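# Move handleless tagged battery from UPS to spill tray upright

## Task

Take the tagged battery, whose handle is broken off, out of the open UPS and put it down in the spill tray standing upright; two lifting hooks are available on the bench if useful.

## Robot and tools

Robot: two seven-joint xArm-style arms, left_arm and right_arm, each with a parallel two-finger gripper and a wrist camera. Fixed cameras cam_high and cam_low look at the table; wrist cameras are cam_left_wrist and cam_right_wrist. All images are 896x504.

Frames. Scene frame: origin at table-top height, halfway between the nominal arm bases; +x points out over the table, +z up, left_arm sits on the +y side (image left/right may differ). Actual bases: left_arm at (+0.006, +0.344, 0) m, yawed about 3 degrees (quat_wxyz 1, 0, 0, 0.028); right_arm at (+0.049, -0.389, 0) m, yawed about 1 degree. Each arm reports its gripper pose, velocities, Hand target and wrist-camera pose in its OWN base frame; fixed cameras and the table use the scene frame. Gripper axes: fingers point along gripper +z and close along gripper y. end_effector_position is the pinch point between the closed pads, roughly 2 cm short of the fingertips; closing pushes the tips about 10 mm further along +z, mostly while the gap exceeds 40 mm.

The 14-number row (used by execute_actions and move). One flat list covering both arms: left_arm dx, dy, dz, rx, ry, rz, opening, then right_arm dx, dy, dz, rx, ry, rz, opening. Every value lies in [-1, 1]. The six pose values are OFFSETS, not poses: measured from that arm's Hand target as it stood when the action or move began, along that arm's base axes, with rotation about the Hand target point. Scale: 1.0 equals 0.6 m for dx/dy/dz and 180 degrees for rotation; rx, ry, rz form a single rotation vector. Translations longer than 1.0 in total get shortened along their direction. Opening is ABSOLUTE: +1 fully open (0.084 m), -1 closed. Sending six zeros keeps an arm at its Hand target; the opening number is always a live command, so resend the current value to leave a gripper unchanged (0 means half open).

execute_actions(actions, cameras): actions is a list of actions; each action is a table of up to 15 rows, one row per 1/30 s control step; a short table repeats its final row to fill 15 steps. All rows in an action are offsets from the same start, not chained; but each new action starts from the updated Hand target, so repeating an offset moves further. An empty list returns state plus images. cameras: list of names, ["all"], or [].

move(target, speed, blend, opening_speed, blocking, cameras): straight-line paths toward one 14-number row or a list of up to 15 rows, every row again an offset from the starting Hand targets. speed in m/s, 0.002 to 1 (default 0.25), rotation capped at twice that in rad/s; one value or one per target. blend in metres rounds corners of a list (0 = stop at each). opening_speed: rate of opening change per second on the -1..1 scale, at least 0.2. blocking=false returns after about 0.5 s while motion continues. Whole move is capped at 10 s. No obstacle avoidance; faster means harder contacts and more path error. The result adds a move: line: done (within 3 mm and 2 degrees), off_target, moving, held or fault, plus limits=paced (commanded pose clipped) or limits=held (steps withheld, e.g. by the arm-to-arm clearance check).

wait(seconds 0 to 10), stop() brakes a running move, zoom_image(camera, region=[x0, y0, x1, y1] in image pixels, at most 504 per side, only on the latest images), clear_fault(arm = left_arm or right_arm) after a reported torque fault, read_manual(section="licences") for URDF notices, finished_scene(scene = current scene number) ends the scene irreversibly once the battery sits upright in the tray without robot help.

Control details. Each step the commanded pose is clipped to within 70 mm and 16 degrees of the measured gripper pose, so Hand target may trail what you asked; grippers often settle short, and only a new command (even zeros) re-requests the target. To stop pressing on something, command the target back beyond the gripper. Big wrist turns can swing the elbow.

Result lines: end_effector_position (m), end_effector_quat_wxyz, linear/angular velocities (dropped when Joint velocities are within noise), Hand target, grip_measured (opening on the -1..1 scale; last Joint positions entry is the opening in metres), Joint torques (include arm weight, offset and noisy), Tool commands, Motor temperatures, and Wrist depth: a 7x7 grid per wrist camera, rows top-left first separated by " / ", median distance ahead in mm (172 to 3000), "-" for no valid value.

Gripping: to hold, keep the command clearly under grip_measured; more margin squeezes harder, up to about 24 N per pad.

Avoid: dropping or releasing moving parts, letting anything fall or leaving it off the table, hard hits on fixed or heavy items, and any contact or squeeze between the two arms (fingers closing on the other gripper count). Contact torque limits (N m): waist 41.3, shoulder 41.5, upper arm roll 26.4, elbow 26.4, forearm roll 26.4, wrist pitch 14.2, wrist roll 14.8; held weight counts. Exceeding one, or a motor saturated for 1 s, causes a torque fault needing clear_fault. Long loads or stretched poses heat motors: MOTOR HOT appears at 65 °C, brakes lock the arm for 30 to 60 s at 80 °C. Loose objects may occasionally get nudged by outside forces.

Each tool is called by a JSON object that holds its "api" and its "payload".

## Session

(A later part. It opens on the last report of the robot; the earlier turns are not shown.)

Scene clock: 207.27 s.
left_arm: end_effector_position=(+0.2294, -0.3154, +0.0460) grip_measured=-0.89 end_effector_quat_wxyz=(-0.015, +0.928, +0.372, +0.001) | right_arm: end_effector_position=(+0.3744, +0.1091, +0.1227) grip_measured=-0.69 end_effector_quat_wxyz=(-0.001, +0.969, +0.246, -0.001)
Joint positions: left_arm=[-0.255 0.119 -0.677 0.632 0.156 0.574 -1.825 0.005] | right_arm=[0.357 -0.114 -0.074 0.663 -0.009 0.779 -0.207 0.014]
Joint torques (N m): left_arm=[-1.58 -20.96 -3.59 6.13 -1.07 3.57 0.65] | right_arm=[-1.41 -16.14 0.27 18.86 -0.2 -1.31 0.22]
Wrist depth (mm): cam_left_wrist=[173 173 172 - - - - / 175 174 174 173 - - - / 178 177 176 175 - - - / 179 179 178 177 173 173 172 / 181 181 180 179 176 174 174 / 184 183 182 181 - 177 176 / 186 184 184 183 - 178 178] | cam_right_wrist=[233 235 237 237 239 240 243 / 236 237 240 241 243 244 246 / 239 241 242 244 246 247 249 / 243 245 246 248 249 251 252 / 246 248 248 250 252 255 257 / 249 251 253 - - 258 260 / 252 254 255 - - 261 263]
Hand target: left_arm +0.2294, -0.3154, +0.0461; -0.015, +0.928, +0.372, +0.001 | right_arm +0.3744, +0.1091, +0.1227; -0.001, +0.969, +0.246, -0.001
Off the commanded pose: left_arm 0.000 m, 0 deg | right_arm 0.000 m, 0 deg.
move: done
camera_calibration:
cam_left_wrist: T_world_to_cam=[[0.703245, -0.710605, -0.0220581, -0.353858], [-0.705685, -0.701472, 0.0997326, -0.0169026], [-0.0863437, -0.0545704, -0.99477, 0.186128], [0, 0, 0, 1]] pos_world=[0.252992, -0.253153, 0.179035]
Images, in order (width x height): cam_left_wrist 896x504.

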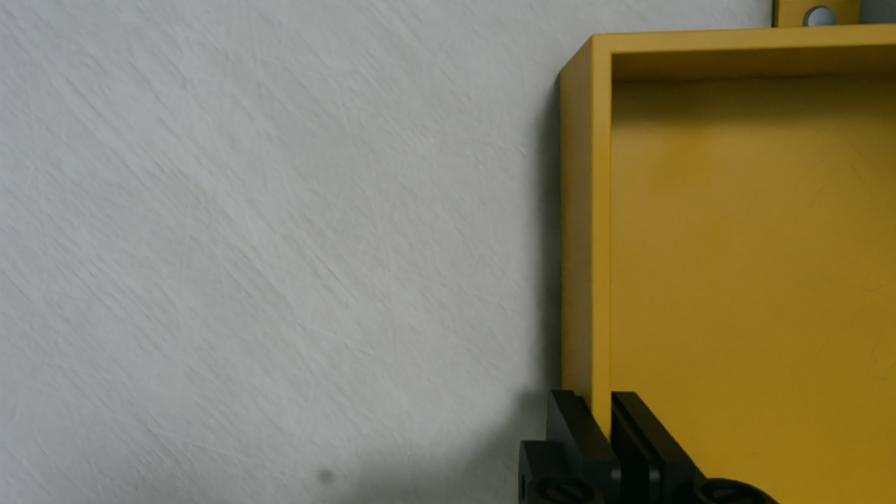

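{"api": "move", "payload": {"target": [0.040,-0.069,0,0,0,0.262,-1,0,0,0,0,0,0,-1], "speed": 0.08, "cameras": ["cam_left_wrist","cam_high"]}}

Scene clock: 210.67 s.
left_arm: end_effector_position=(+0.2297, -0.3157, +0.0454) grip_measured=-0.91 end_effector_quat_wxyz=(-0.026, +0.911, +0.412, -0.001) | right_arm: end_effector_position=(+0.3744, +0.1091, +0.1227) grip_measured=-0.69 end_effector_quat_wxyz=(-0.001, +0.969, +0.246, -0.001)
Joint positions: left_arm=[-0.267 0.136 -0.665 0.655 0.165 0.605 -1.92 0.004] | right_arm=[0.357 -0.114 -0.074 0.663 -0.009 0.779 -0.207 0.014]
Joint torques (N m): left_arm=[0.29 -17.55 -0.62 5.4 -0.63 2 -0.48] | right_arm=[-1.54 -16.19 0.22 18.84 -0.15 -1.26 0.26]
Wrist depth (mm): cam_left_wrist=[176 175 173 172 - - - / 178 177 175 174 - - - / 180 178 177 176 - - - / 181 181 179 177 176 172 - / 184 182 181 179 175 173 172 / 186 185 183 181 - 175 174 / 188 186 185 183 - 177 175] | cam_right_wrist=[233 235 236 237 239 241 242 / 237 237 240 241 242 244 245 / 239 241 242 244 245 247 249 / 242 244 245 247 249 250 252 / 246 248 248 250 252 254 256 / 250 251 253 - - 259 261 / 253 254 256 - - 261 263]
Hand target: left_arm +0.2297, -0.3157, +0.0454; -0.026, +0.911, +0.412, -0.001 (not the last commanded pose) | right_arm +0.3744, +0.1091, +0.1227; -0.001, +0.969, +0.246, -0.001
Tool commands: left_gripper/opening=-1.0 right_gripper/opening=-1.0
Off the commanded pose: left_arm 0.047 m, 42 deg | right_arm 0.000 m, 0 deg.
TORQUE FAULT: the external load on joint 6 (wrist pitch) of the left arm reached its load limit, and that arm stopped. The contact can be on any part of that arm beyond that joint, not only on its tool. A torque fault puts only its own arm into a fault stop. That arm's remaining commands of this call were not run. The hold on joint 6 (wrist pitch) of that arm was moved back by the arm itself, up to 3 degrees, as the stop began, but a joint of that arm was then at its load limit, so every hold on that arm was set where that arm was. That arm may still press on what stopped it. That arm is still stopped at the end of this call. While its stop runs, that arm, its gripper or tool too, takes no new command.
CLEAR FAULT: the left arm stays stopped (state 4) until you call clear_fault(arm="left_arm").
End effector pose when the fault began: left_arm: position (+0.2311, -0.3184, +0.0456), quat_wxyz (-0.018, +0.910, +0.413, +0.000)
Joint positions when the fault began: left_arm=[-0.267 0.136 -0.665 0.651 0.165 0.586 -1.921 0.004]
move: fault (left_arm)
camera_calibration:
cam_left_wrist: T_world_to_cam=[[0.762194, -0.64596, -0.0423826, -0.346466], [-0.640812, -0.762159, 0.092048, -0.0505971], [-0.0917617, -0.0429991, -0.994852, 0.190405], [0, 0, 0, 1]] pos_world=[0.249123, -0.254179, 0.179398]
Images, in order (width x height): cam_high 896x504, cam_left_wrist 896x504.

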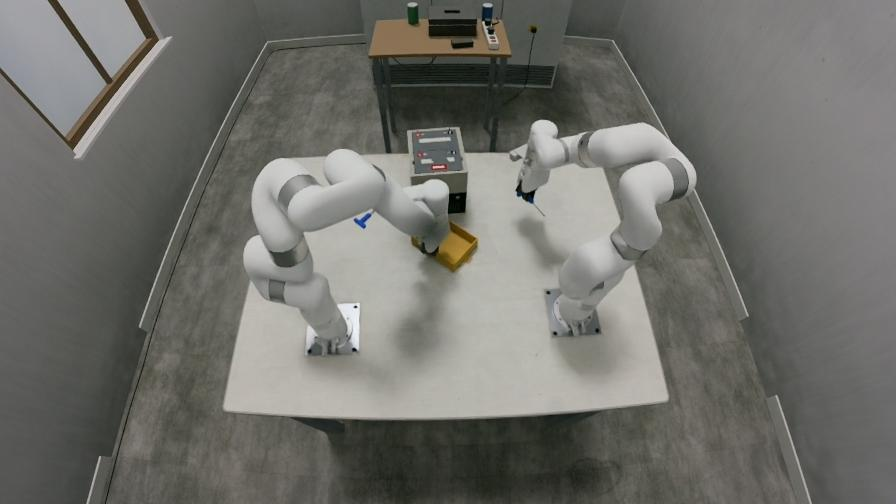

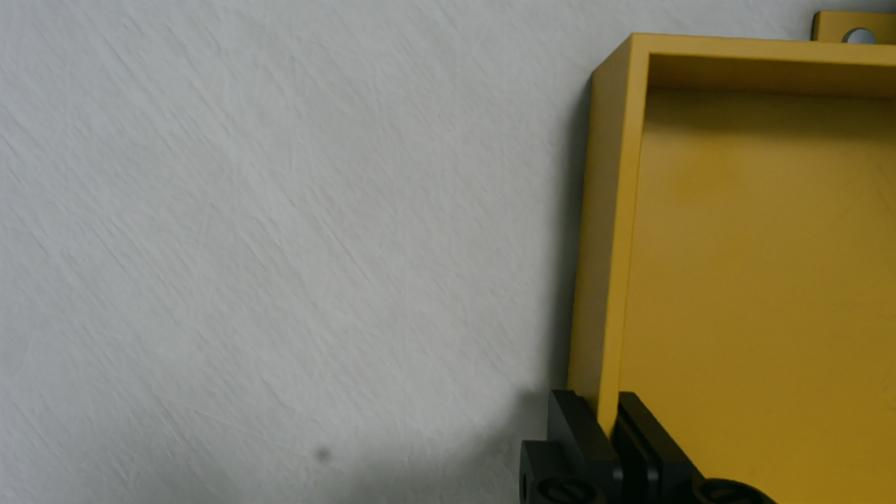

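{"api": "clear_fault", "payload": {"arm": "left_arm"}}

{"api": "move", "payload": {"target": [[0,0,0,0,0,0,0,0,0,0.2,0,0,0,-1],[0,0,0.3,0,0,0,0,0,0,0.395,0,0,0,-1],[0.286,0.098,0.58,-0.017,0,-0.27,0,0.098,0.268,0.395,0.138,-0.484,-0.111,-1]], "speed": [0.2,0.3,0.3], "blend": [0,0.02,0], "cameras": ["all"]}}

Scene clock: 269.37 s.
left_arm: end_effector_position=(+0.2297, -0.3157, +0.0454) grip_measured=-0.91 end_effector_quat_wxyz=(-0.026, +0.911, +0.412, -0.001) | right_arm: end_effector_position=(+0.3744, +0.1091, +0.1227) grip_measured=-0.69 end_effector_quat_wxyz=(-0.001, +0.969, +0.246, -0.001)
Joint positions: left_arm=[-0.267 0.136 -0.665 0.655 0.165 0.605 -1.92 0.004] | right_arm=[0.357 -0.114 -0.074 0.663 -0.009 0.779 -0.207 0.014]
Joint torques (N m): left_arm=[0.19 -17.64 -0.66 5.07 -0.63 2.02 -0.52] | right_arm=[-1.26 -16.07 0.15 18.6 0.19 -1.34 -0.03]
Motor temperatures (°C): left_arm=[43 34 35 41 39 43 41] | right_arm=[38 39 39 47 37 40 39]
Wrist depth (mm): cam_left_wrist=[176 175 173 172 - - - / 177 177 175 174 - - - / 180 178 177 176 - - - / 182 180 179 177 176 172 - / 184 182 181 179 175 173 172 / 186 185 183 181 - 175 174 / 188 186 185 183 - 177 176] | cam_right_wrist=[234 235 236 237 239 241 242 / 236 237 240 241 242 244 246 / 239 241 242 244 246 248 249 / 242 244 246 248 249 251 253 / 247 248 248 250 251 255 256 / 250 252 253 - - 258 260 / 253 254 256 - - 262 264]
Hand target: left_arm +0.2297, -0.3157, +0.0454; -0.026, +0.911, +0.412, -0.001 (not the last commanded pose) | right_arm +0.3744, +0.1091, +0.1227; -0.001, +0.969, +0.246, -0.001
Tool commands: left_gripper/opening=-1.0 right_gripper/opening=-1.0
Off the commanded pose: left_arm 0.047 m, 42 deg | right_arm 0.000 m, 0 deg.
TORQUE FAULT, CONTINUED: the left arm's stop, for the torque fault of joint 6 (wrist pitch) that an earlier result reported, is over. The call counts as one of the actions that you can send in this scene. The hold on joint 6 (wrist pitch) of that arm was moved back by the arm itself, up to 3 degrees, as the stop began, but a joint of that arm was then at its load limit, so every hold on that arm was set where that arm was. That arm's target is now where it stood when the stop ended, not its last command. That arm's gripper keeps its grip as last carried out, and that arm accepts commands again: back off and push less far.
CLEAR FAULT: your call cleared the left arm's torque fault. If a joint's load stays at its limit, that arm stops again at once.

Scene clock: 274.73 s.
left_arm: end_effector_position=(+0.4013, -0.2569, +0.3934) grip_measured=-0.01 end_effector_quat_wxyz=(+0.000, +1.000, +0.001, +0.000) | right_arm: end_effector_position=(+0.4332, +0.2699, +0.3597) grip_measured=-0.69 end_effector_quat_wxyz=(-0.021, +0.707, +0.019, +0.706)
Joint positions: left_arm=[-0.172 0.029 -0.407 1.624 0.012 1.598 -0.58 0.044] | right_arm=[-0.788 -1.303 1.323 0.445 -0.035 -0.432 1.243 0.014]
Joint torques (N m): left_arm=[-0.85 -21.31 -0.82 18.12 0.87 -1.04 0.29] | right_arm=[-1.4 7.85 -14.05 7.93 3.88 -0.52 0.23]
Wrist depth (mm): cam_left_wrist=[506 506 506 505 307 307 307 / 511 512 509 511 310 310 311 / 519 519 516 519 315 314 314 / 523 524 525 522 319 318 318 / 533 532 532 531 532 530 532 / 538 539 536 537 533 537 539 / 545 540 546 - 539 - 542] | cam_right_wrist=[- - 2165 2206 2178 2125 - / - - 2235 2235 2213 2228 - / - - 2264 2249 2271 2213 - / - - 2356 2264 2257 2271 - / - - 2302 2264 2294 2302 - / - - - - - 2356 - / - - - - - 2364 -]
Hand target: left_arm +0.4013, -0.2569, +0.3934; +0.000, +1.000, +0.001, +0.000 | right_arm +0.4332, +0.2699, +0.3597; -0.021, +0.707, +0.019, +0.706
Off the commanded pose: left_arm 0.000 m, 0 deg | right_arm 0.000 m, 0 deg.
move: done
camera_calibration:
cam_left_wrist: T_world_to_cam=[[0.0188712, -0.999812, 0.00435976, -0.235551], [-0.993286, -0.0182499, 0.114237, 0.39591], [-0.114136, -0.00648628, -0.993444, 0.572645], [0, 0, 0, 1]] pos_world=[0.463057, -0.224568, 0.52469]
cam_right_wrist: T_world_to_cam=[[0.0230525, -0.999066, 0.03654, 0.271822], [-0.119013, -0.0390322, -0.992125, 0.469433], [0.992625, 0.0185222, -0.119802, -0.26011], [0, 0, 0, 1]] pos_world=[0.307794, 0.294709, 0.424642]

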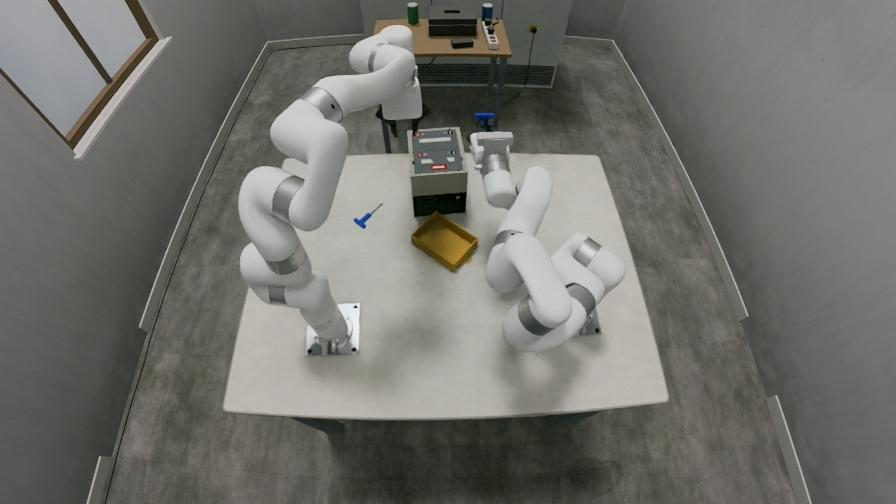

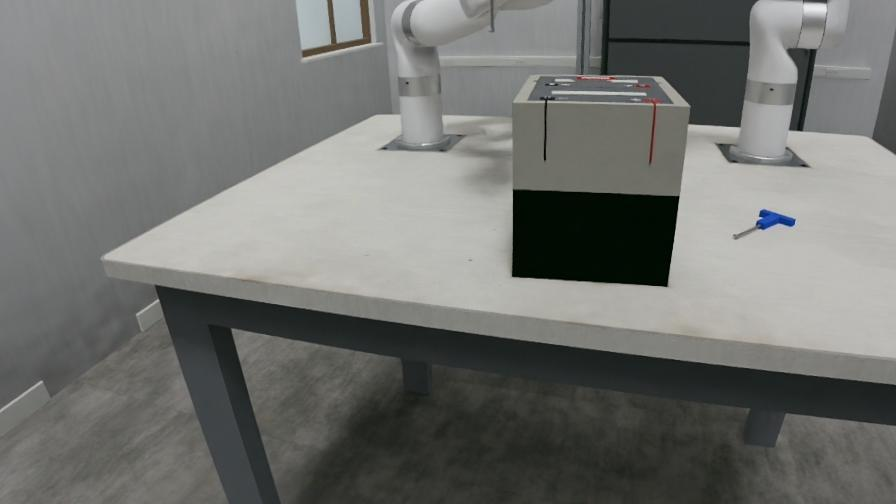

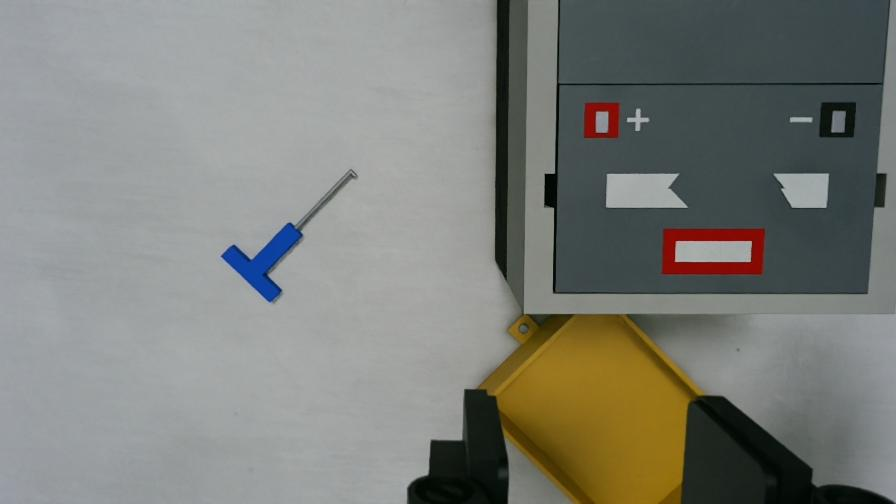

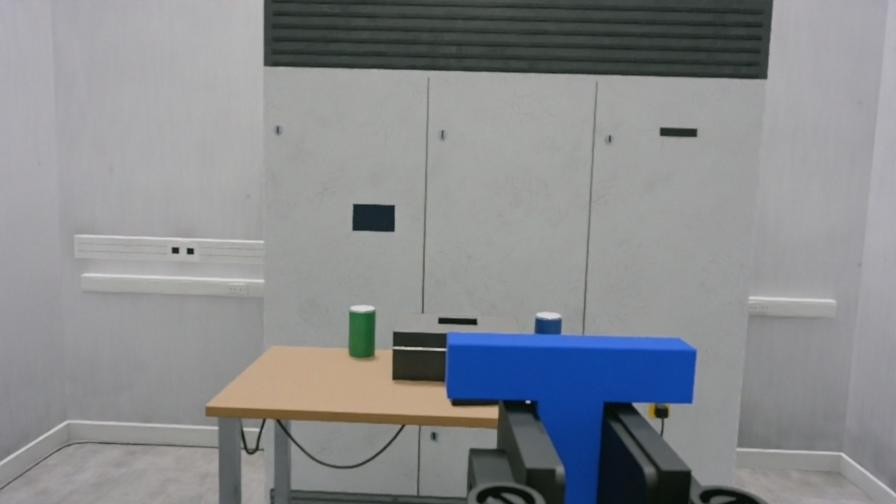

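{"api": "move", "payload": {"target": [0,0,0,0,0,0,0,0,0.09,-0.02,0,0,0,-1], "cameras": ["cam_left_wrist","cam_low"]}}

{"api": "zoom_image", "payload": {"camera": "cam_left_wrist", "region": [696, 60, 896, 260]}}

{"api": "zoom_image", "payload": {"camera": "cam_low", "region": [460, 0, 620, 120]}}

Scene clock: 285.67 s.
left_arm: end_effector_position=(+0.4013, -0.2569, +0.3934) grip_measured=-0.01 end_effector_quat_wxyz=(+0.000, +1.000, +0.001, +0.000) | right_arm: end_effector_position=(+0.4331, +0.3239, +0.3477) grip_measured=-0.69 end_effector_quat_wxyz=(-0.021, +0.707, +0.019, +0.706)
Joint positions: left_arm=[-0.172 0.029 -0.407 1.624 0.012 1.598 -0.58 0.044] | right_arm=[-0.786 -1.368 1.398 0.573 0.009 -0.289 1.3 0.014]
Joint torques (N m): left_arm=[-1 -21.21 -0.82 18.08 0.89 -1.11 0.32] | right_arm=[-1.52 9.49 -15.75 6.15 3.96 -0.41 0.27]
Wrist depth (mm): cam_left_wrist=[505 505 503 506 307 307 307 / 513 511 510 511 310 311 311 / 519 520 516 517 314 314 314 / 524 526 524 523 319 317 318 / 532 531 535 532 527 530 532 / 538 537 537 536 534 537 537 / 543 543 542 - 541 - 545] | cam_right_wrist=[- - 2213 2220 2172 2145 2973 / - - 2264 2242 2228 2172 - / - - 2286 2249 2249 2242 - / - - 2309 2279 2235 2242 - / - - 2325 2294 2294 2271 - / - - - - - 2317 - / 2986 - - - - 2340 -]
Hand target: left_arm +0.4013, -0.2569, +0.3934; +0.000, +1.000, +0.001, +0.000 | right_arm +0.4332, +0.3239, +0.3477; -0.021, +0.707, +0.019, +0.706
Off the commanded pose: left_arm 0.000 m, 0 deg | right_arm 0.000 m, 0 deg.
move: done
camera_calibration:
cam_left_wrist: T_world_to_cam=[[0.0188712, -0.999812, 0.00435976, -0.235551], [-0.993286, -0.0182499, 0.114237, 0.39591], [-0.114136, -0.00648628, -0.993444, 0.572645], [0, 0, 0, 1]] pos_world=[0.463057, -0.224568, 0.52469]
Images, in order (width x height): cam_low 896x504, cam_left_wrist 896x504.

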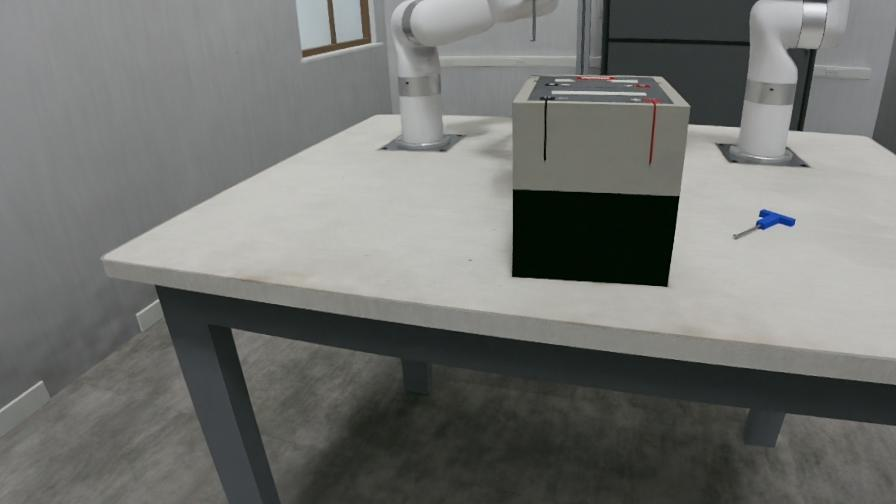

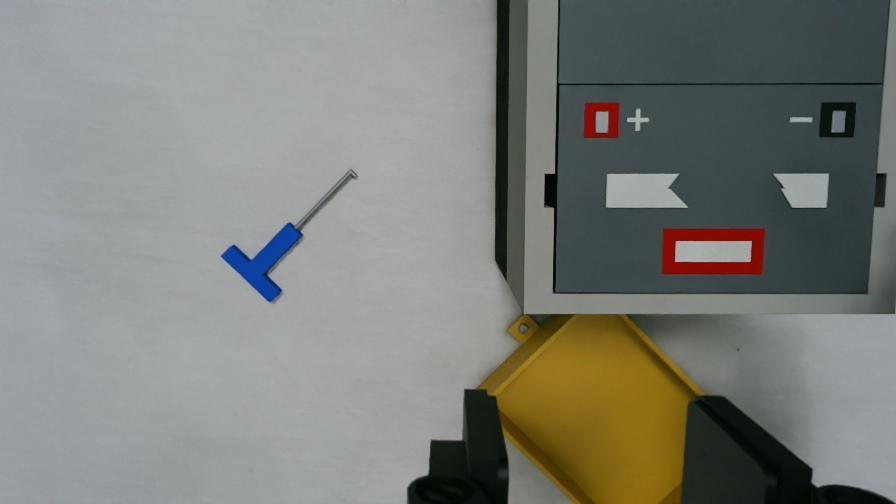

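Scaled by 2.520 from the camera's 896x504 image, which has a finer 1280x720 frame.

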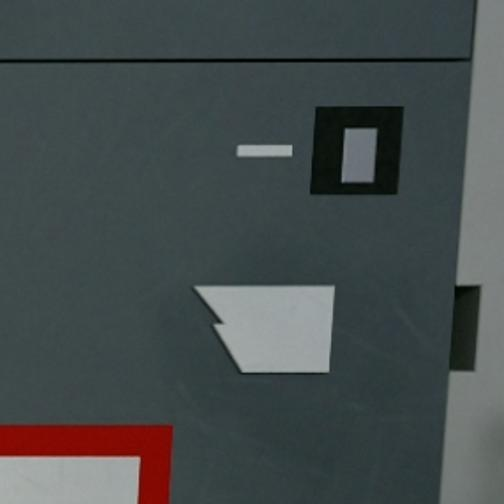

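Scaled by 3.150 from the camera's 896x504 image, which has a finer 1280x720 frame.

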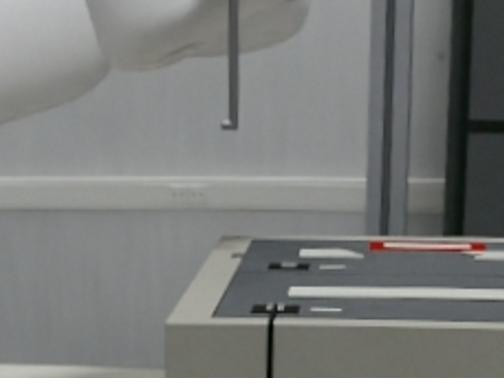

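{"api": "move", "payload": {"target": [0,0,0,0,0,0,0,0,0.003,-0.06,0,0,0,-1], "speed": 0.1, "cameras": ["cam_low","cam_high","cam_left_wrist"]}}

{"api": "zoom_image", "payload": {"camera": "cam_low", "region": [500, 40, 600, 110]}}

{"api": "zoom_image", "payload": {"camera": "cam_high", "region": [430, 110, 530, 210]}}

Scene clock: 299.77 s.
left_arm: end_effector_position=(+0.4013, -0.2569, +0.3934) grip_measured=-0.01 end_effector_quat_wxyz=(+0.000, +1.000, +0.001, +0.000) | right_arm: end_effector_position=(+0.4332, +0.3257, +0.3117) grip_measured=-0.69 end_effector_quat_wxyz=(-0.021, +0.707, +0.019, +0.706)
Joint positions: left_arm=[-0.172 0.029 -0.407 1.624 0.012 1.598 -0.58 0.044] | right_arm=[-0.8 -1.446 1.489 0.559 0.06 -0.306 1.369 0.014]
Joint torques (N m): left_arm=[-0.91 -21.27 -0.85 18.02 0.86 -1.04 0.27] | right_arm=[-1.32 10.45 -16.1 2.63 3.84 -0.56 0.27]
Wrist depth (mm): cam_left_wrist=[506 508 508 504 307 307 307 / 511 511 512 511 310 311 310 / 520 519 517 519 314 313 314 / 524 524 523 522 318 318 318 / 532 532 531 531 528 531 530 / 537 539 537 536 535 534 - / 546 542 546 - 542 - -] | cam_right_wrist=[- - 2242 2213 2151 2172 2999 / - - 2257 2206 2213 2165 - / - - 2264 2235 2213 2213 - / - - 2286 2264 2257 2228 - / - - 2302 1715 2279 2228 - / - - - - - 2309 - / 2960 - - - - 2381 -]
Hand target: left_arm +0.4013, -0.2569, +0.3934; +0.000, +1.000, +0.001, +0.000 | right_arm +0.4332, +0.3257, +0.3117; -0.021, +0.707, +0.019, +0.706
Off the commanded pose: left_arm 0.000 m, 0 deg | right_arm 0.000 m, 0 deg.
move: done
camera_calibration:
cam_left_wrist: T_world_to_cam=[[0.0188712, -0.999812, 0.00435976, -0.235551], [-0.993286, -0.0182499, 0.114237, 0.39591], [-0.114136, -0.00648628, -0.993444, 0.572645], [0, 0, 0, 1]] pos_world=[0.463057, -0.224568, 0.52469]
Images, in order (width x height): cam_high 896x504, cam_low 896x504, cam_left_wrist 896x504.

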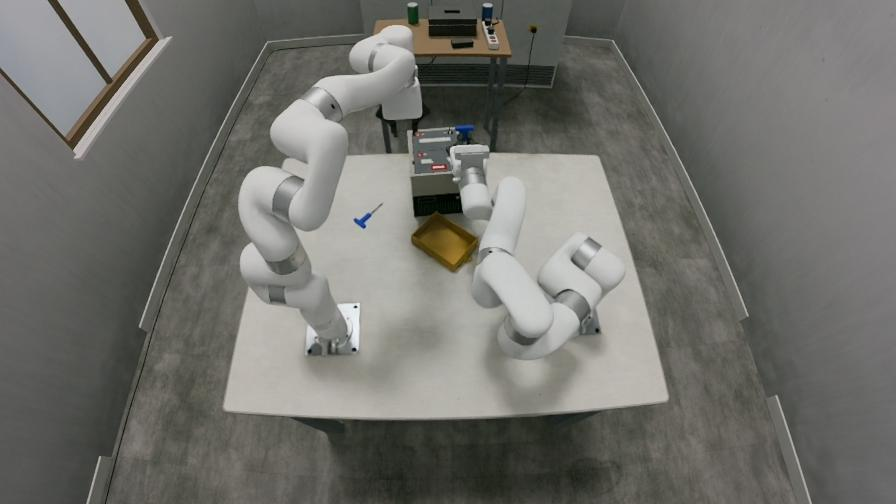

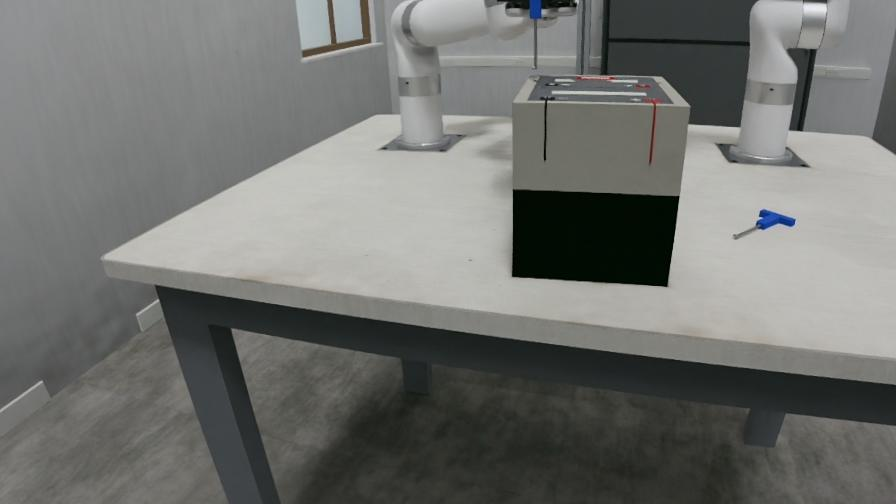

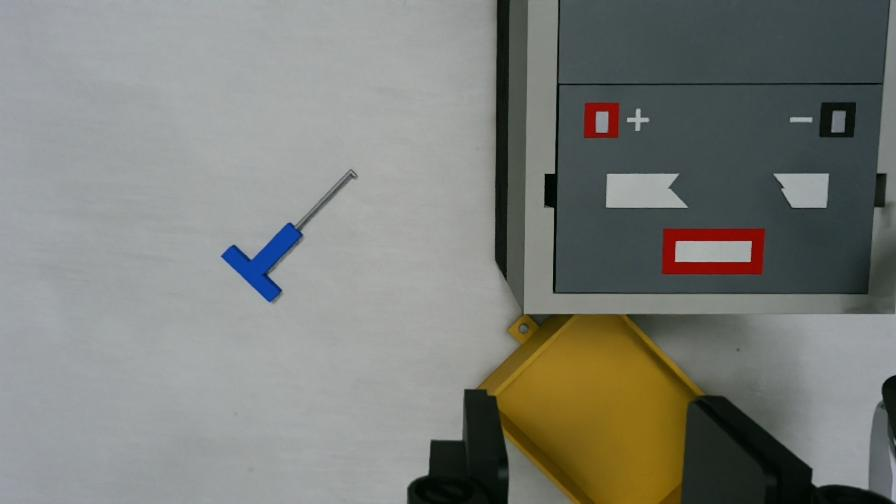

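Scaled by 5.040 from the camera's 896x504 image, which has a finer 1280x720 frame.

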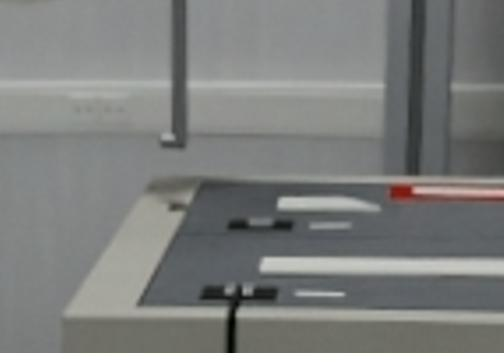

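Scaled by 5.040 from the camera's 896x504 image, which has a finer 1280x720 frame.

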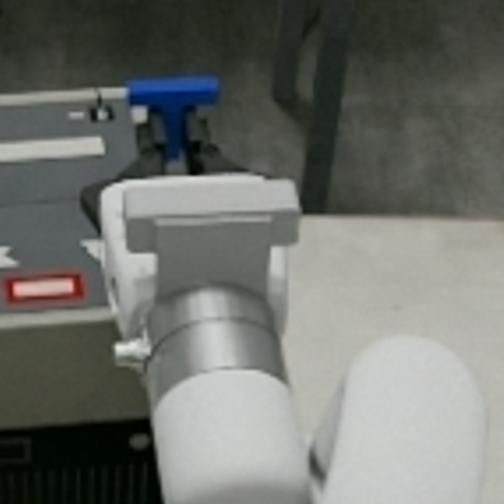

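{"api": "move", "payload": {"target": [0,0,0,0,0,0,0,0,0,-0.05,0,0,0,-1], "speed": 0.05, "cameras": ["cam_low","cam_left_wrist"]}}

{"api": "zoom_image", "payload": {"camera": "cam_low", "region": [500, 40, 600, 110]}}

Scene clock: 310.17 s.
left_arm: end_effector_position=(+0.4013, -0.2569, +0.3934) grip_measured=-0.01 end_effector_quat_wxyz=(+0.000, +1.000, +0.001, +0.000) | right_arm: end_effector_position=(+0.4330, +0.3225, +0.3209) grip_measured=-0.69 end_effector_quat_wxyz=(-0.033, +0.693, +0.005, +0.720)
Joint positions: left_arm=[-0.172 0.029 -0.407 1.624 0.012 1.598 -0.58 0.044] | right_arm=[-0.805 -1.489 1.486 0.553 0.09 -0.314 1.407 0.014]
Joint torques (N m): left_arm=[-0.79 -21.03 -0.79 17.73 0.88 -1.04 0.21] | right_arm=[-0.22 11.72 -16.69 1.97 2.72 -0.2 -0.11]
Wrist depth (mm): cam_left_wrist=[504 506 505 505 308 307 308 / 514 512 510 510 311 311 310 / 519 519 519 518 313 315 314 / 522 524 524 523 318 318 319 / 532 532 531 531 531 531 529 / 540 539 541 535 535 535 536 / 542 542 547 - 540 - -] | cam_right_wrist=[- - 2220 2192 2192 2165 - / - - 2242 2242 2192 2213 - / - - 2294 2249 2235 2235 - / - - 2242 2279 2257 2264 - / - - 2302 2286 2286 2279 - / - - - - - 2279 - / - - - - - 2340 -]
Hand target: left_arm +0.4013, -0.2569, +0.3934; +0.000, +1.000, +0.001, +0.000 | right_arm +0.4330, +0.3225, +0.3209; -0.033, +0.693, +0.005, +0.720 (not the last commanded pose)
Tool commands: left_gripper/opening=+0.0 right_gripper/opening=-1.0
Off the commanded pose: left_arm 0.000 m, 0 deg | right_arm 0.039 m, 3 deg.
TORQUE FAULT: the external load on joint 3 (upper arm roll) of the right arm reached its load limit, and that arm stopped. The contact can be on any part of that arm beyond that joint, not only on its tool. A torque fault puts only its own arm into a fault stop. That arm's remaining commands of this call were not run. The hold on joint 3 (upper arm roll) of that arm was moved back by the arm itself, up to 3 degrees, as the stop began. That arm is still stopped at the end of this call. While its stop runs, that arm, its gripper or tool too, takes no new command.
CLEAR FAULT: the right arm stays stopped (state 4) until you call clear_fault(arm="right_arm").
End effector pose when the fault began: right_arm: position (+0.4331, +0.3257, +0.2933), quat_wxyz (-0.022, +0.707, +0.019, +0.707)
Joint positions when the fault began: right_arm=[-0.805 -1.489 1.537 0.553 0.089 -0.314 1.406 0.014]
move: fault (right_arm)
camera_calibration:
cam_left_wrist: T_world_to_cam=[[0.0188712, -0.999812, 0.00435976, -0.235551], [-0.993286, -0.0182499, 0.114237, 0.39591], [-0.114136, -0.00648628, -0.993444, 0.572645], [0, 0, 0, 1]] pos_world=[0.463057, -0.224568, 0.52469]
Images, in order (width x height): cam_low 896x504, cam_left_wrist 896x504.

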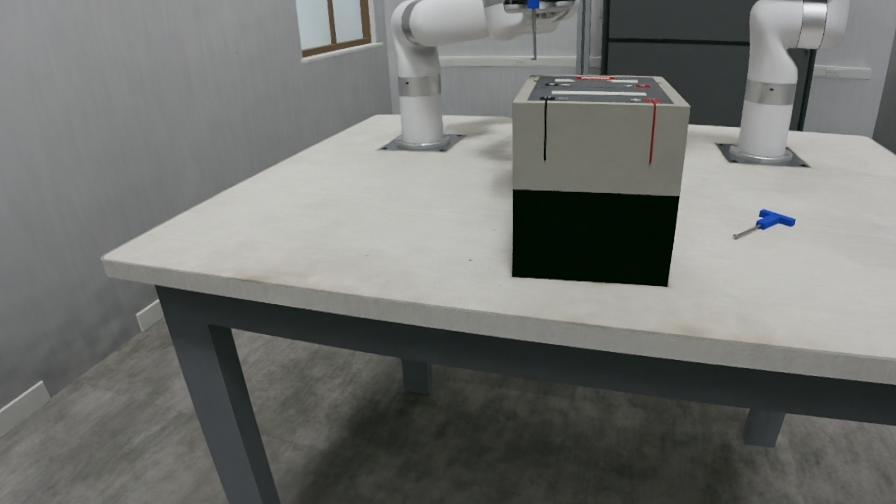

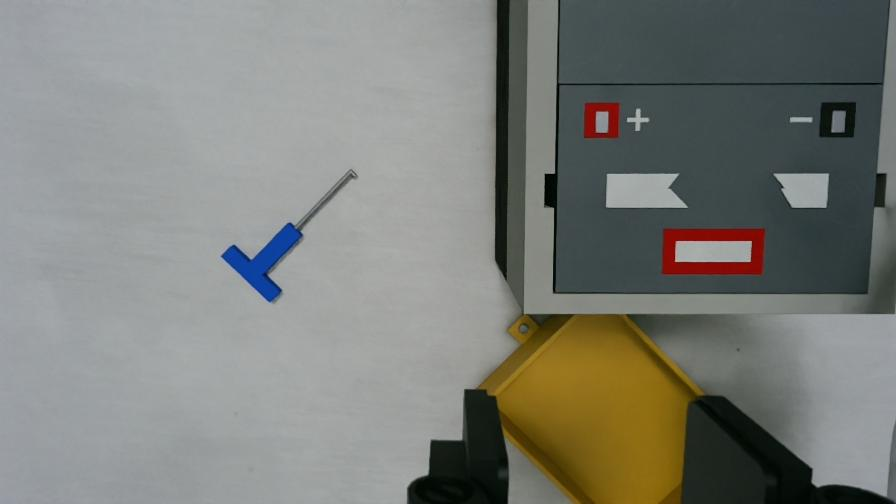

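Scaled by 5.040 from the camera's 896x504 image, which has a finer 1280x720 frame.

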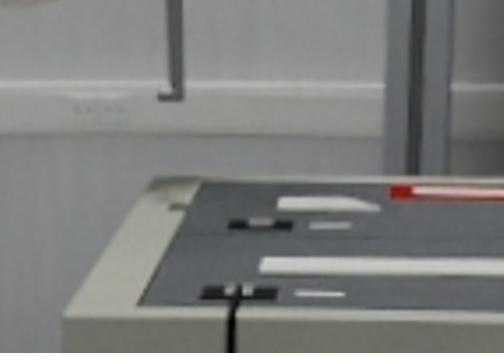

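{"api": "clear_fault", "payload": {"arm": "right_arm"}}

{"api": "move", "payload": {"target": [0.0573,-0.0707,-0.13,-0.087,-0.087,-0.494,0,0,0.0053,-0.012,-0.0129,0.0118,0.0006,-1], "speed": 0.3, "cameras": ["cam_left_wrist"]}}

Scene clock: 327.27 s.
left_arm: end_effector_position=(+0.4013, -0.2569, +0.3934) grip_measured=-0.01 end_effector_quat_wxyz=(+0.000, +1.000, +0.001, +0.000) | right_arm: end_effector_position=(+0.4330, +0.3225, +0.3210) grip_measured=-0.69 end_effector_quat_wxyz=(-0.033, +0.693, +0.005, +0.720)
Joint positions: left_arm=[-0.172 0.029 -0.407 1.624 0.012 1.598 -0.58 0.044] | right_arm=[-0.805 -1.489 1.485 0.553 0.09 -0.314 1.407 0.014]
Joint torques (N m): left_arm=[-0.79 -21.25 -0.63 17.65 0.59 -1.04 0.09] | right_arm=[-0.17 11.83 -16.72 2.06 2.74 -0.18 -0.08]
Wrist depth (mm): cam_left_wrist=[504 505 505 505 307 307 308 / 512 510 511 511 311 311 310 / 520 519 517 518 314 314 314 / 524 526 524 525 318 317 318 / 532 532 535 532 529 532 529 / 540 539 539 536 537 536 537 / 546 544 545 - 541 - -] | cam_right_wrist=[- - 2206 2206 2172 2257 - / - - 2235 2249 2249 2228 - / - - 2257 2242 2257 2257 - / - - 2264 2271 2220 2257 - / - - 2294 2302 2264 2279 - / - - - - - 2309 - / - - - - - 2309 -]
Hand target: left_arm +0.4013, -0.2569, +0.3934; +0.000, +1.000, +0.001, +0.000 | right_arm +0.4330, +0.3225, +0.3210; -0.033, +0.693, +0.005, +0.720 (not the last commanded pose)
Tool commands: left_gripper/opening=+0.0 right_gripper/opening=-1.0
Off the commanded pose: left_arm 0.000 m, 0 deg | right_arm 0.039 m, 3 deg.
TORQUE FAULT, CONTINUED: the right arm's stop, for the torque fault of joint 3 (upper arm roll) that an earlier result reported, is over. The call counts as one of the actions that you can send in this scene. The hold on joint 3 (upper arm roll) of that arm was moved back by the arm itself, up to 3 degrees, as the stop began. That arm's target is now where it stood when the stop ended, not its last command. That arm's gripper keeps its grip as last carried out, and that arm accepts commands again: back off and push less far.
CLEAR FAULT: your call cleared the right arm's torque fault. If a joint's load stays at its limit, that arm stops again at once.

Scene clock: 330.57 s.
left_arm: end_effector_position=(+0.4356, -0.2993, +0.3154) grip_measured=-0.01 end_effector_quat_wxyz=(+0.122, +0.698, -0.695, +0.122) | right_arm: end_effector_position=(+0.4330, +0.3257, +0.3138) grip_measured=-0.69 end_effector_quat_wxyz=(-0.020, +0.707, +0.020, +0.707)
Joint positions: left_arm=[-0.143 0.025 -0.339 1.325 -0.327 1.156 1.197 0.044] | right_arm=[-0.799 -1.446 1.483 0.56 0.05 -0.302 1.371 0.014]
Joint torques (N m): left_arm=[0.38 -22.55 0.2 19.07 -1.41 -1.18 0.4] | right_arm=[0.88 12.06 -16.7 3.47 2.63 -0.26 -0.37]
Wrist depth (mm): cam_left_wrist=[1543 503 508 502 - - - / 273 273 273 278 273 - - / 265 267 267 267 267 478 479 / 259 259 259 259 260 466 464 / 252 252 252 254 254 456 454 / 247 246 248 247 248 444 443 / 241 241 - 242 243 - 433] | cam_right_wrist=[- - 2206 2192 2165 2172 - / - - 2286 2279 2172 2199 - / - - 2264 2257 2178 2220 - / - - 2356 2294 2317 2271 - / - - 2325 2286 2279 2279 - / - - - - - 2302 - / 2986 - - - - 2348 -]
Hand target: left_arm +0.4356, -0.2993, +0.3154; +0.122, +0.698, -0.695, +0.122 | right_arm +0.4330, +0.3257, +0.3138; -0.020, +0.707, +0.020, +0.707
Off the commanded pose: left_arm 0.000 m, 0 deg | right_arm 0.000 m, 0 deg.
move: done
camera_calibration:
cam_left_wrist: T_world_to_cam=[[-0.999783, -0.0178556, 0.0107067, 0.457421], [-0.019851, 0.97259, -0.231679, 0.419842], [-0.00627647, -0.231842, -0.972733, 0.377927], [0, 0, 0, 1]] pos_world=[0.468028, -0.312547, 0.459993]
Images, in order (width x height): cam_left_wrist 896x504.

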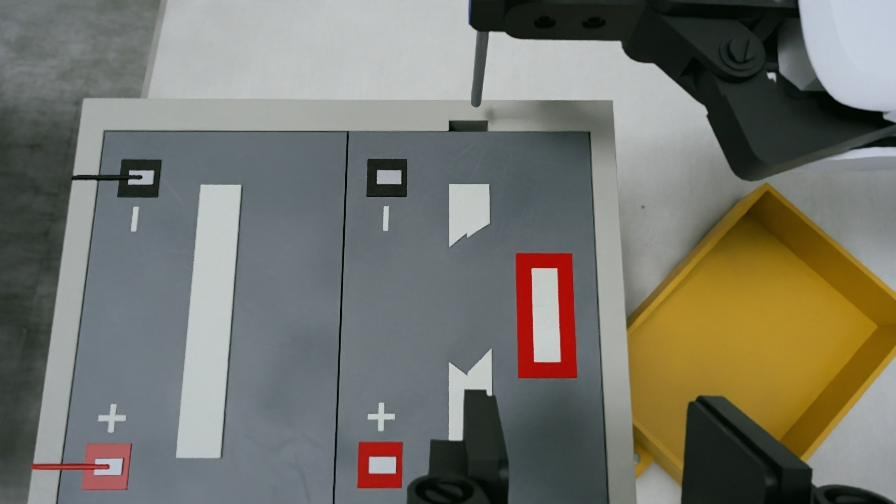

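{"api": "move", "payload": {"target": [[0,0,0,0,0,0,0,0.0042,0.0067,0,0,0,0,-1],[0,0,0,0,0,0,0,0.0042,0.0067,-0.0217,0,0,0,-1]], "speed": 0.05, "cameras": ["cam_left_wrist"]}}

{"api": "zoom_image", "payload": {"camera": "cam_left_wrist", "region": [420, 60, 540, 150]}}

Scene clock: 337.37 s.
left_arm: end_effector_position=(+0.4356, -0.2993, +0.3154) grip_measured=-0.01 end_effector_quat_wxyz=(+0.122, +0.698, -0.695, +0.122) | right_arm: end_effector_position=(+0.4355, +0.3297, +0.3008) grip_measured=-0.69 end_effector_quat_wxyz=(-0.020, +0.707, +0.020, +0.707)
Joint positions: left_arm=[-0.143 0.025 -0.339 1.325 -0.327 1.156 1.197 0.044] | right_arm=[-0.812 -1.476 1.517 0.572 0.07 -0.301 1.397 0.014]
Joint torques (N m): left_arm=[0.44 -22.75 0.21 18.89 -1.38 -1.16 0.29] | right_arm=[-1.23 10.53 -16.44 1.7 3.84 -0.49 0.26]
Wrist depth (mm): cam_left_wrist=[1533 508 503 - 175 - - / 274 273 274 273 271 - - / 265 266 267 267 267 477 176 / 259 259 259 259 260 467 463 / 252 252 252 254 253 457 452 / 247 246 248 247 248 444 442 / 241 241 - 242 243 - 436] | cam_right_wrist=[- - 2257 2213 2185 2165 2960 / - - 2199 2228 2178 2228 - / - - 2249 2264 2235 2235 - / - - 2317 2309 2294 2228 - / - - 2317 1638 2249 2294 - / - - - - - 2325 - / 2948 - - - - 2340 -]
Hand target: left_arm +0.4356, -0.2993, +0.3154; +0.122, +0.698, -0.695, +0.122 | right_arm +0.4355, +0.3297, +0.3008; -0.020, +0.707, +0.020, +0.707
Off the commanded pose: left_arm 0.000 m, 0 deg | right_arm 0.000 m, 0 deg.
move: done
camera_calibration:
cam_left_wrist: T_world_to_cam=[[-0.999785, -0.0177354, 0.0107819, 0.457425], [-0.0197516, 0.972587, -0.2317, 0.419804], [-0.00637709, -0.231863, -0.972728, 0.377965], [0, 0, 0, 1]] pos_world=[0.468028, -0.312547, 0.459993]
Images, in order (width x height): cam_left_wrist 896x504.

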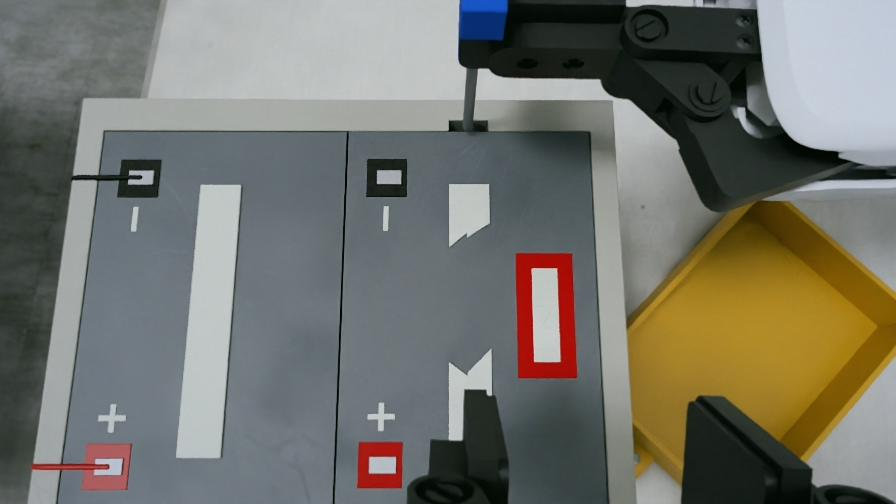

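Scaled by 4.200 from the camera's 896x504 image, which has a finer 1280x720 frame.

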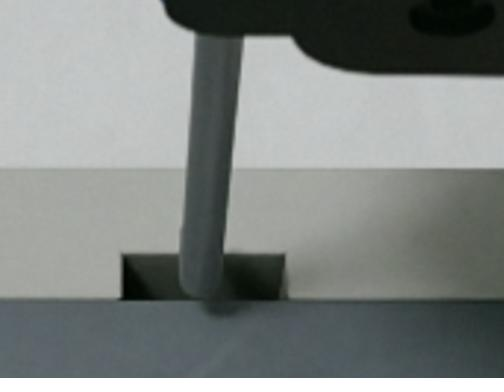

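{"api": "move", "payload": {"target": [[0,0,0,0,0,0,0,0,0,0.06,0,0,0,-1],[0,0,0,0,0,0,0,0.0275,-0.0328,0.05,0,0,0.5,-1]], "speed": [0.15,0.4], "cameras": ["cam_left_wrist","cam_high"]}}

Scene clock: 362.30 s.
left_arm: end_effector_position=(+0.4356, -0.2993, +0.3154) grip_measured=-0.01 end_effector_quat_wxyz=(+0.122, +0.698, -0.695, +0.122) | right_arm: end_effector_position=(+0.4520, +0.3100, +0.3308) grip_measured=-0.69 end_effector_quat_wxyz=(+0.514, -0.486, -0.514, -0.486)
Joint positions: left_arm=[-0.143 0.025 -0.339 1.325 -0.327 1.156 1.197 0.044] | right_arm=[-2.742 -0.716 2.768 1.483 -1.356 -1.696 0.823 0.014]
Joint torques (N m): left_arm=[0.41 -23.23 0.1 18.7 -1.28 -1.13 0.32] | right_arm=[-1.62 25.95 -2.51 15.11 1.59 -1.21 0.32]
Wrist depth (mm): cam_left_wrist=[1523 505 506 508 507 506 508 / 273 274 273 273 274 496 496 / 265 266 267 267 268 484 484 / 259 259 259 260 260 469 464 / 252 252 252 254 254 457 453 / 246 247 248 247 248 445 445 / 241 241 - 242 243 - 435] | cam_right_wrist=[2068 2044 287 284 1968 1962 1962 / 2044 2050 277 277 1979 2002 1979 / 2032 2080 272 272 2014 2026 1991 / 2112 2106 276 275 2014 2026 2002 / 2138 2087 2112 2106 2087 2087 2056 / 2138 2178 - - 2087 2087 2093 / 876 2192 - - - 2106 2106]
Hand target: left_arm +0.4356, -0.2993, +0.3154; +0.122, +0.698, -0.695, +0.122 | right_arm +0.4520, +0.3100, +0.3308; +0.514, -0.486, -0.514, -0.486
Off the commanded pose: left_arm 0.000 m, 0 deg | right_arm 0.000 m, 0 deg.
joint sent to its limit (right arm) — joint 6 (wrist pitch), lower limit. The joint targets still meet the commanded pose.
move: done
camera_calibration:
cam_left_wrist: T_world_to_cam=[[-0.999785, -0.0177354, 0.0107819, 0.457425], [-0.0197516, 0.972587, -0.2317, 0.419804], [-0.00637709, -0.231863, -0.972728, 0.377965], [0, 0, 0, 1]] pos_world=[0.468028, -0.312547, 0.459993]
Images, in order (width x height): cam_high 896x504, cam_left_wrist 896x504.

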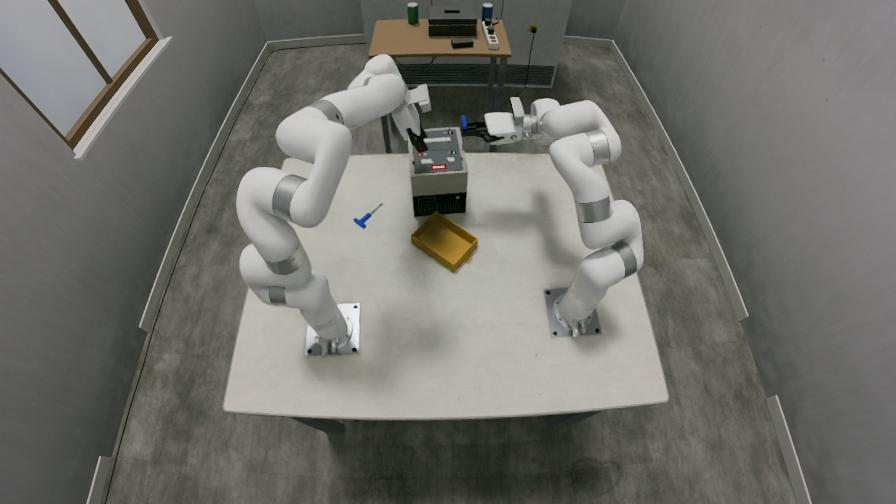

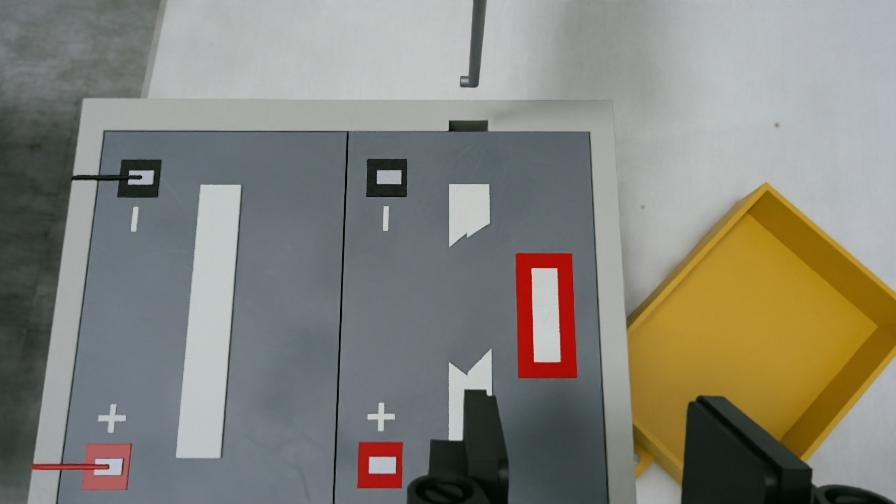

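{"api": "move", "payload": {"target": [0,0,0,0,0,0,0,-0.0005,-0.0008,-0.053,0,0,0,-1], "speed": 0.1, "cameras": ["cam_left_wrist"]}}

{"api": "zoom_image", "payload": {"camera": "cam_left_wrist", "region": [420, 60, 540, 150]}}

Scene clock: 368.40 s.
left_arm: end_effector_position=(+0.4356, -0.2993, +0.3154) grip_measured=-0.01 end_effector_quat_wxyz=(+0.122, +0.698, -0.695, +0.122) | right_arm: end_effector_position=(+0.4517, +0.3096, +0.2990) grip_measured=-0.69 end_effector_quat_wxyz=(+0.514, -0.486, -0.514, -0.486)
Joint positions: left_arm=[-0.143 0.025 -0.339 1.325 -0.327 1.156 1.197 0.044] | right_arm=[-2.764 -0.769 2.802 1.461 -1.36 -1.696 0.744 0.014]
Joint torques (N m): left_arm=[0.42 -23.47 0.24 18.7 -1.25 -1.2 0.28] | right_arm=[-1.97 25.78 -2.58 13.68 1.37 -1.29 -0.07]
Wrist depth (mm): cam_left_wrist=[1539 506 505 501 506 505 505 / 273 273 273 278 274 495 495 / 265 266 267 267 267 483 483 / 259 259 259 260 260 468 465 / 252 253 252 254 255 457 453 / 247 247 248 247 248 445 445 / 242 242 - 242 243 - 435] | cam_right_wrist=[2026 2014 273 273 1957 1951 1979 / 2056 2044 269 269 1979 2020 1962 / 2074 2087 277 309 2002 2026 1991 / 2087 2106 2080 2093 2044 2020 2020 / 2125 2099 2132 2087 2050 2087 2062 / 2178 2172 - - 2068 2138 2087 / 805 874 - - - 2112 2074]
Hand target: left_arm +0.4356, -0.2993, +0.3154; +0.122, +0.698, -0.695, +0.122 | right_arm +0.4517, +0.3096, +0.2990; +0.514, -0.486, -0.514, -0.486
Off the commanded pose: left_arm 0.000 m, 0 deg | right_arm 0.000 m, 0 deg.
joint sent to its limit (right arm) — joint 6 (wrist pitch), lower limit. The joint targets still meet the commanded pose.
move: done
camera_calibration:
cam_left_wrist: T_world_to_cam=[[-0.999785, -0.0177354, 0.0107819, 0.457425], [-0.0197516, 0.972587, -0.2317, 0.419804], [-0.00637709, -0.231863, -0.972728, 0.377965], [0, 0, 0, 1]] pos_world=[0.468028, -0.312547, 0.459993]
Images, in order (width x height): cam_left_wrist 896x504.

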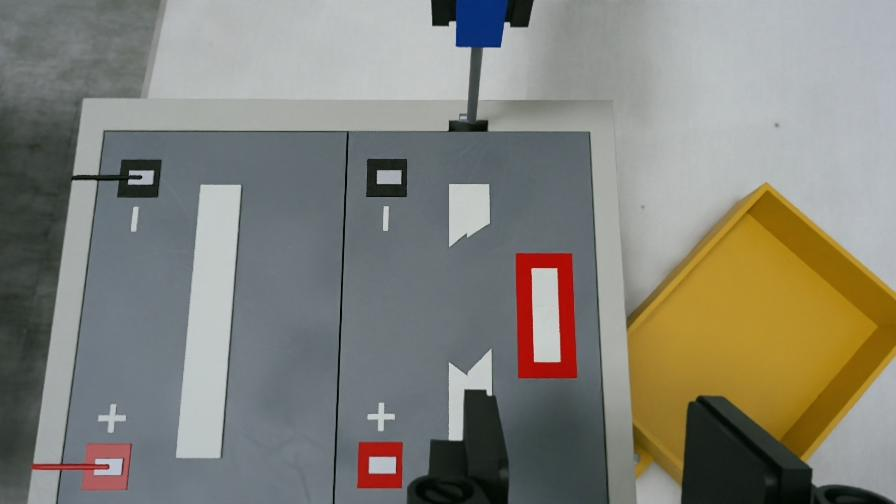

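Scaled by 4.200 from the camera's 896x504 image, which has a finer 1280x720 frame.

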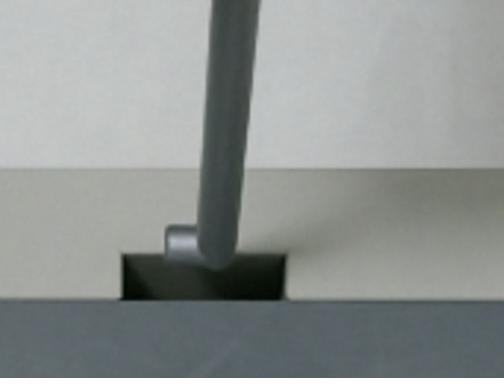

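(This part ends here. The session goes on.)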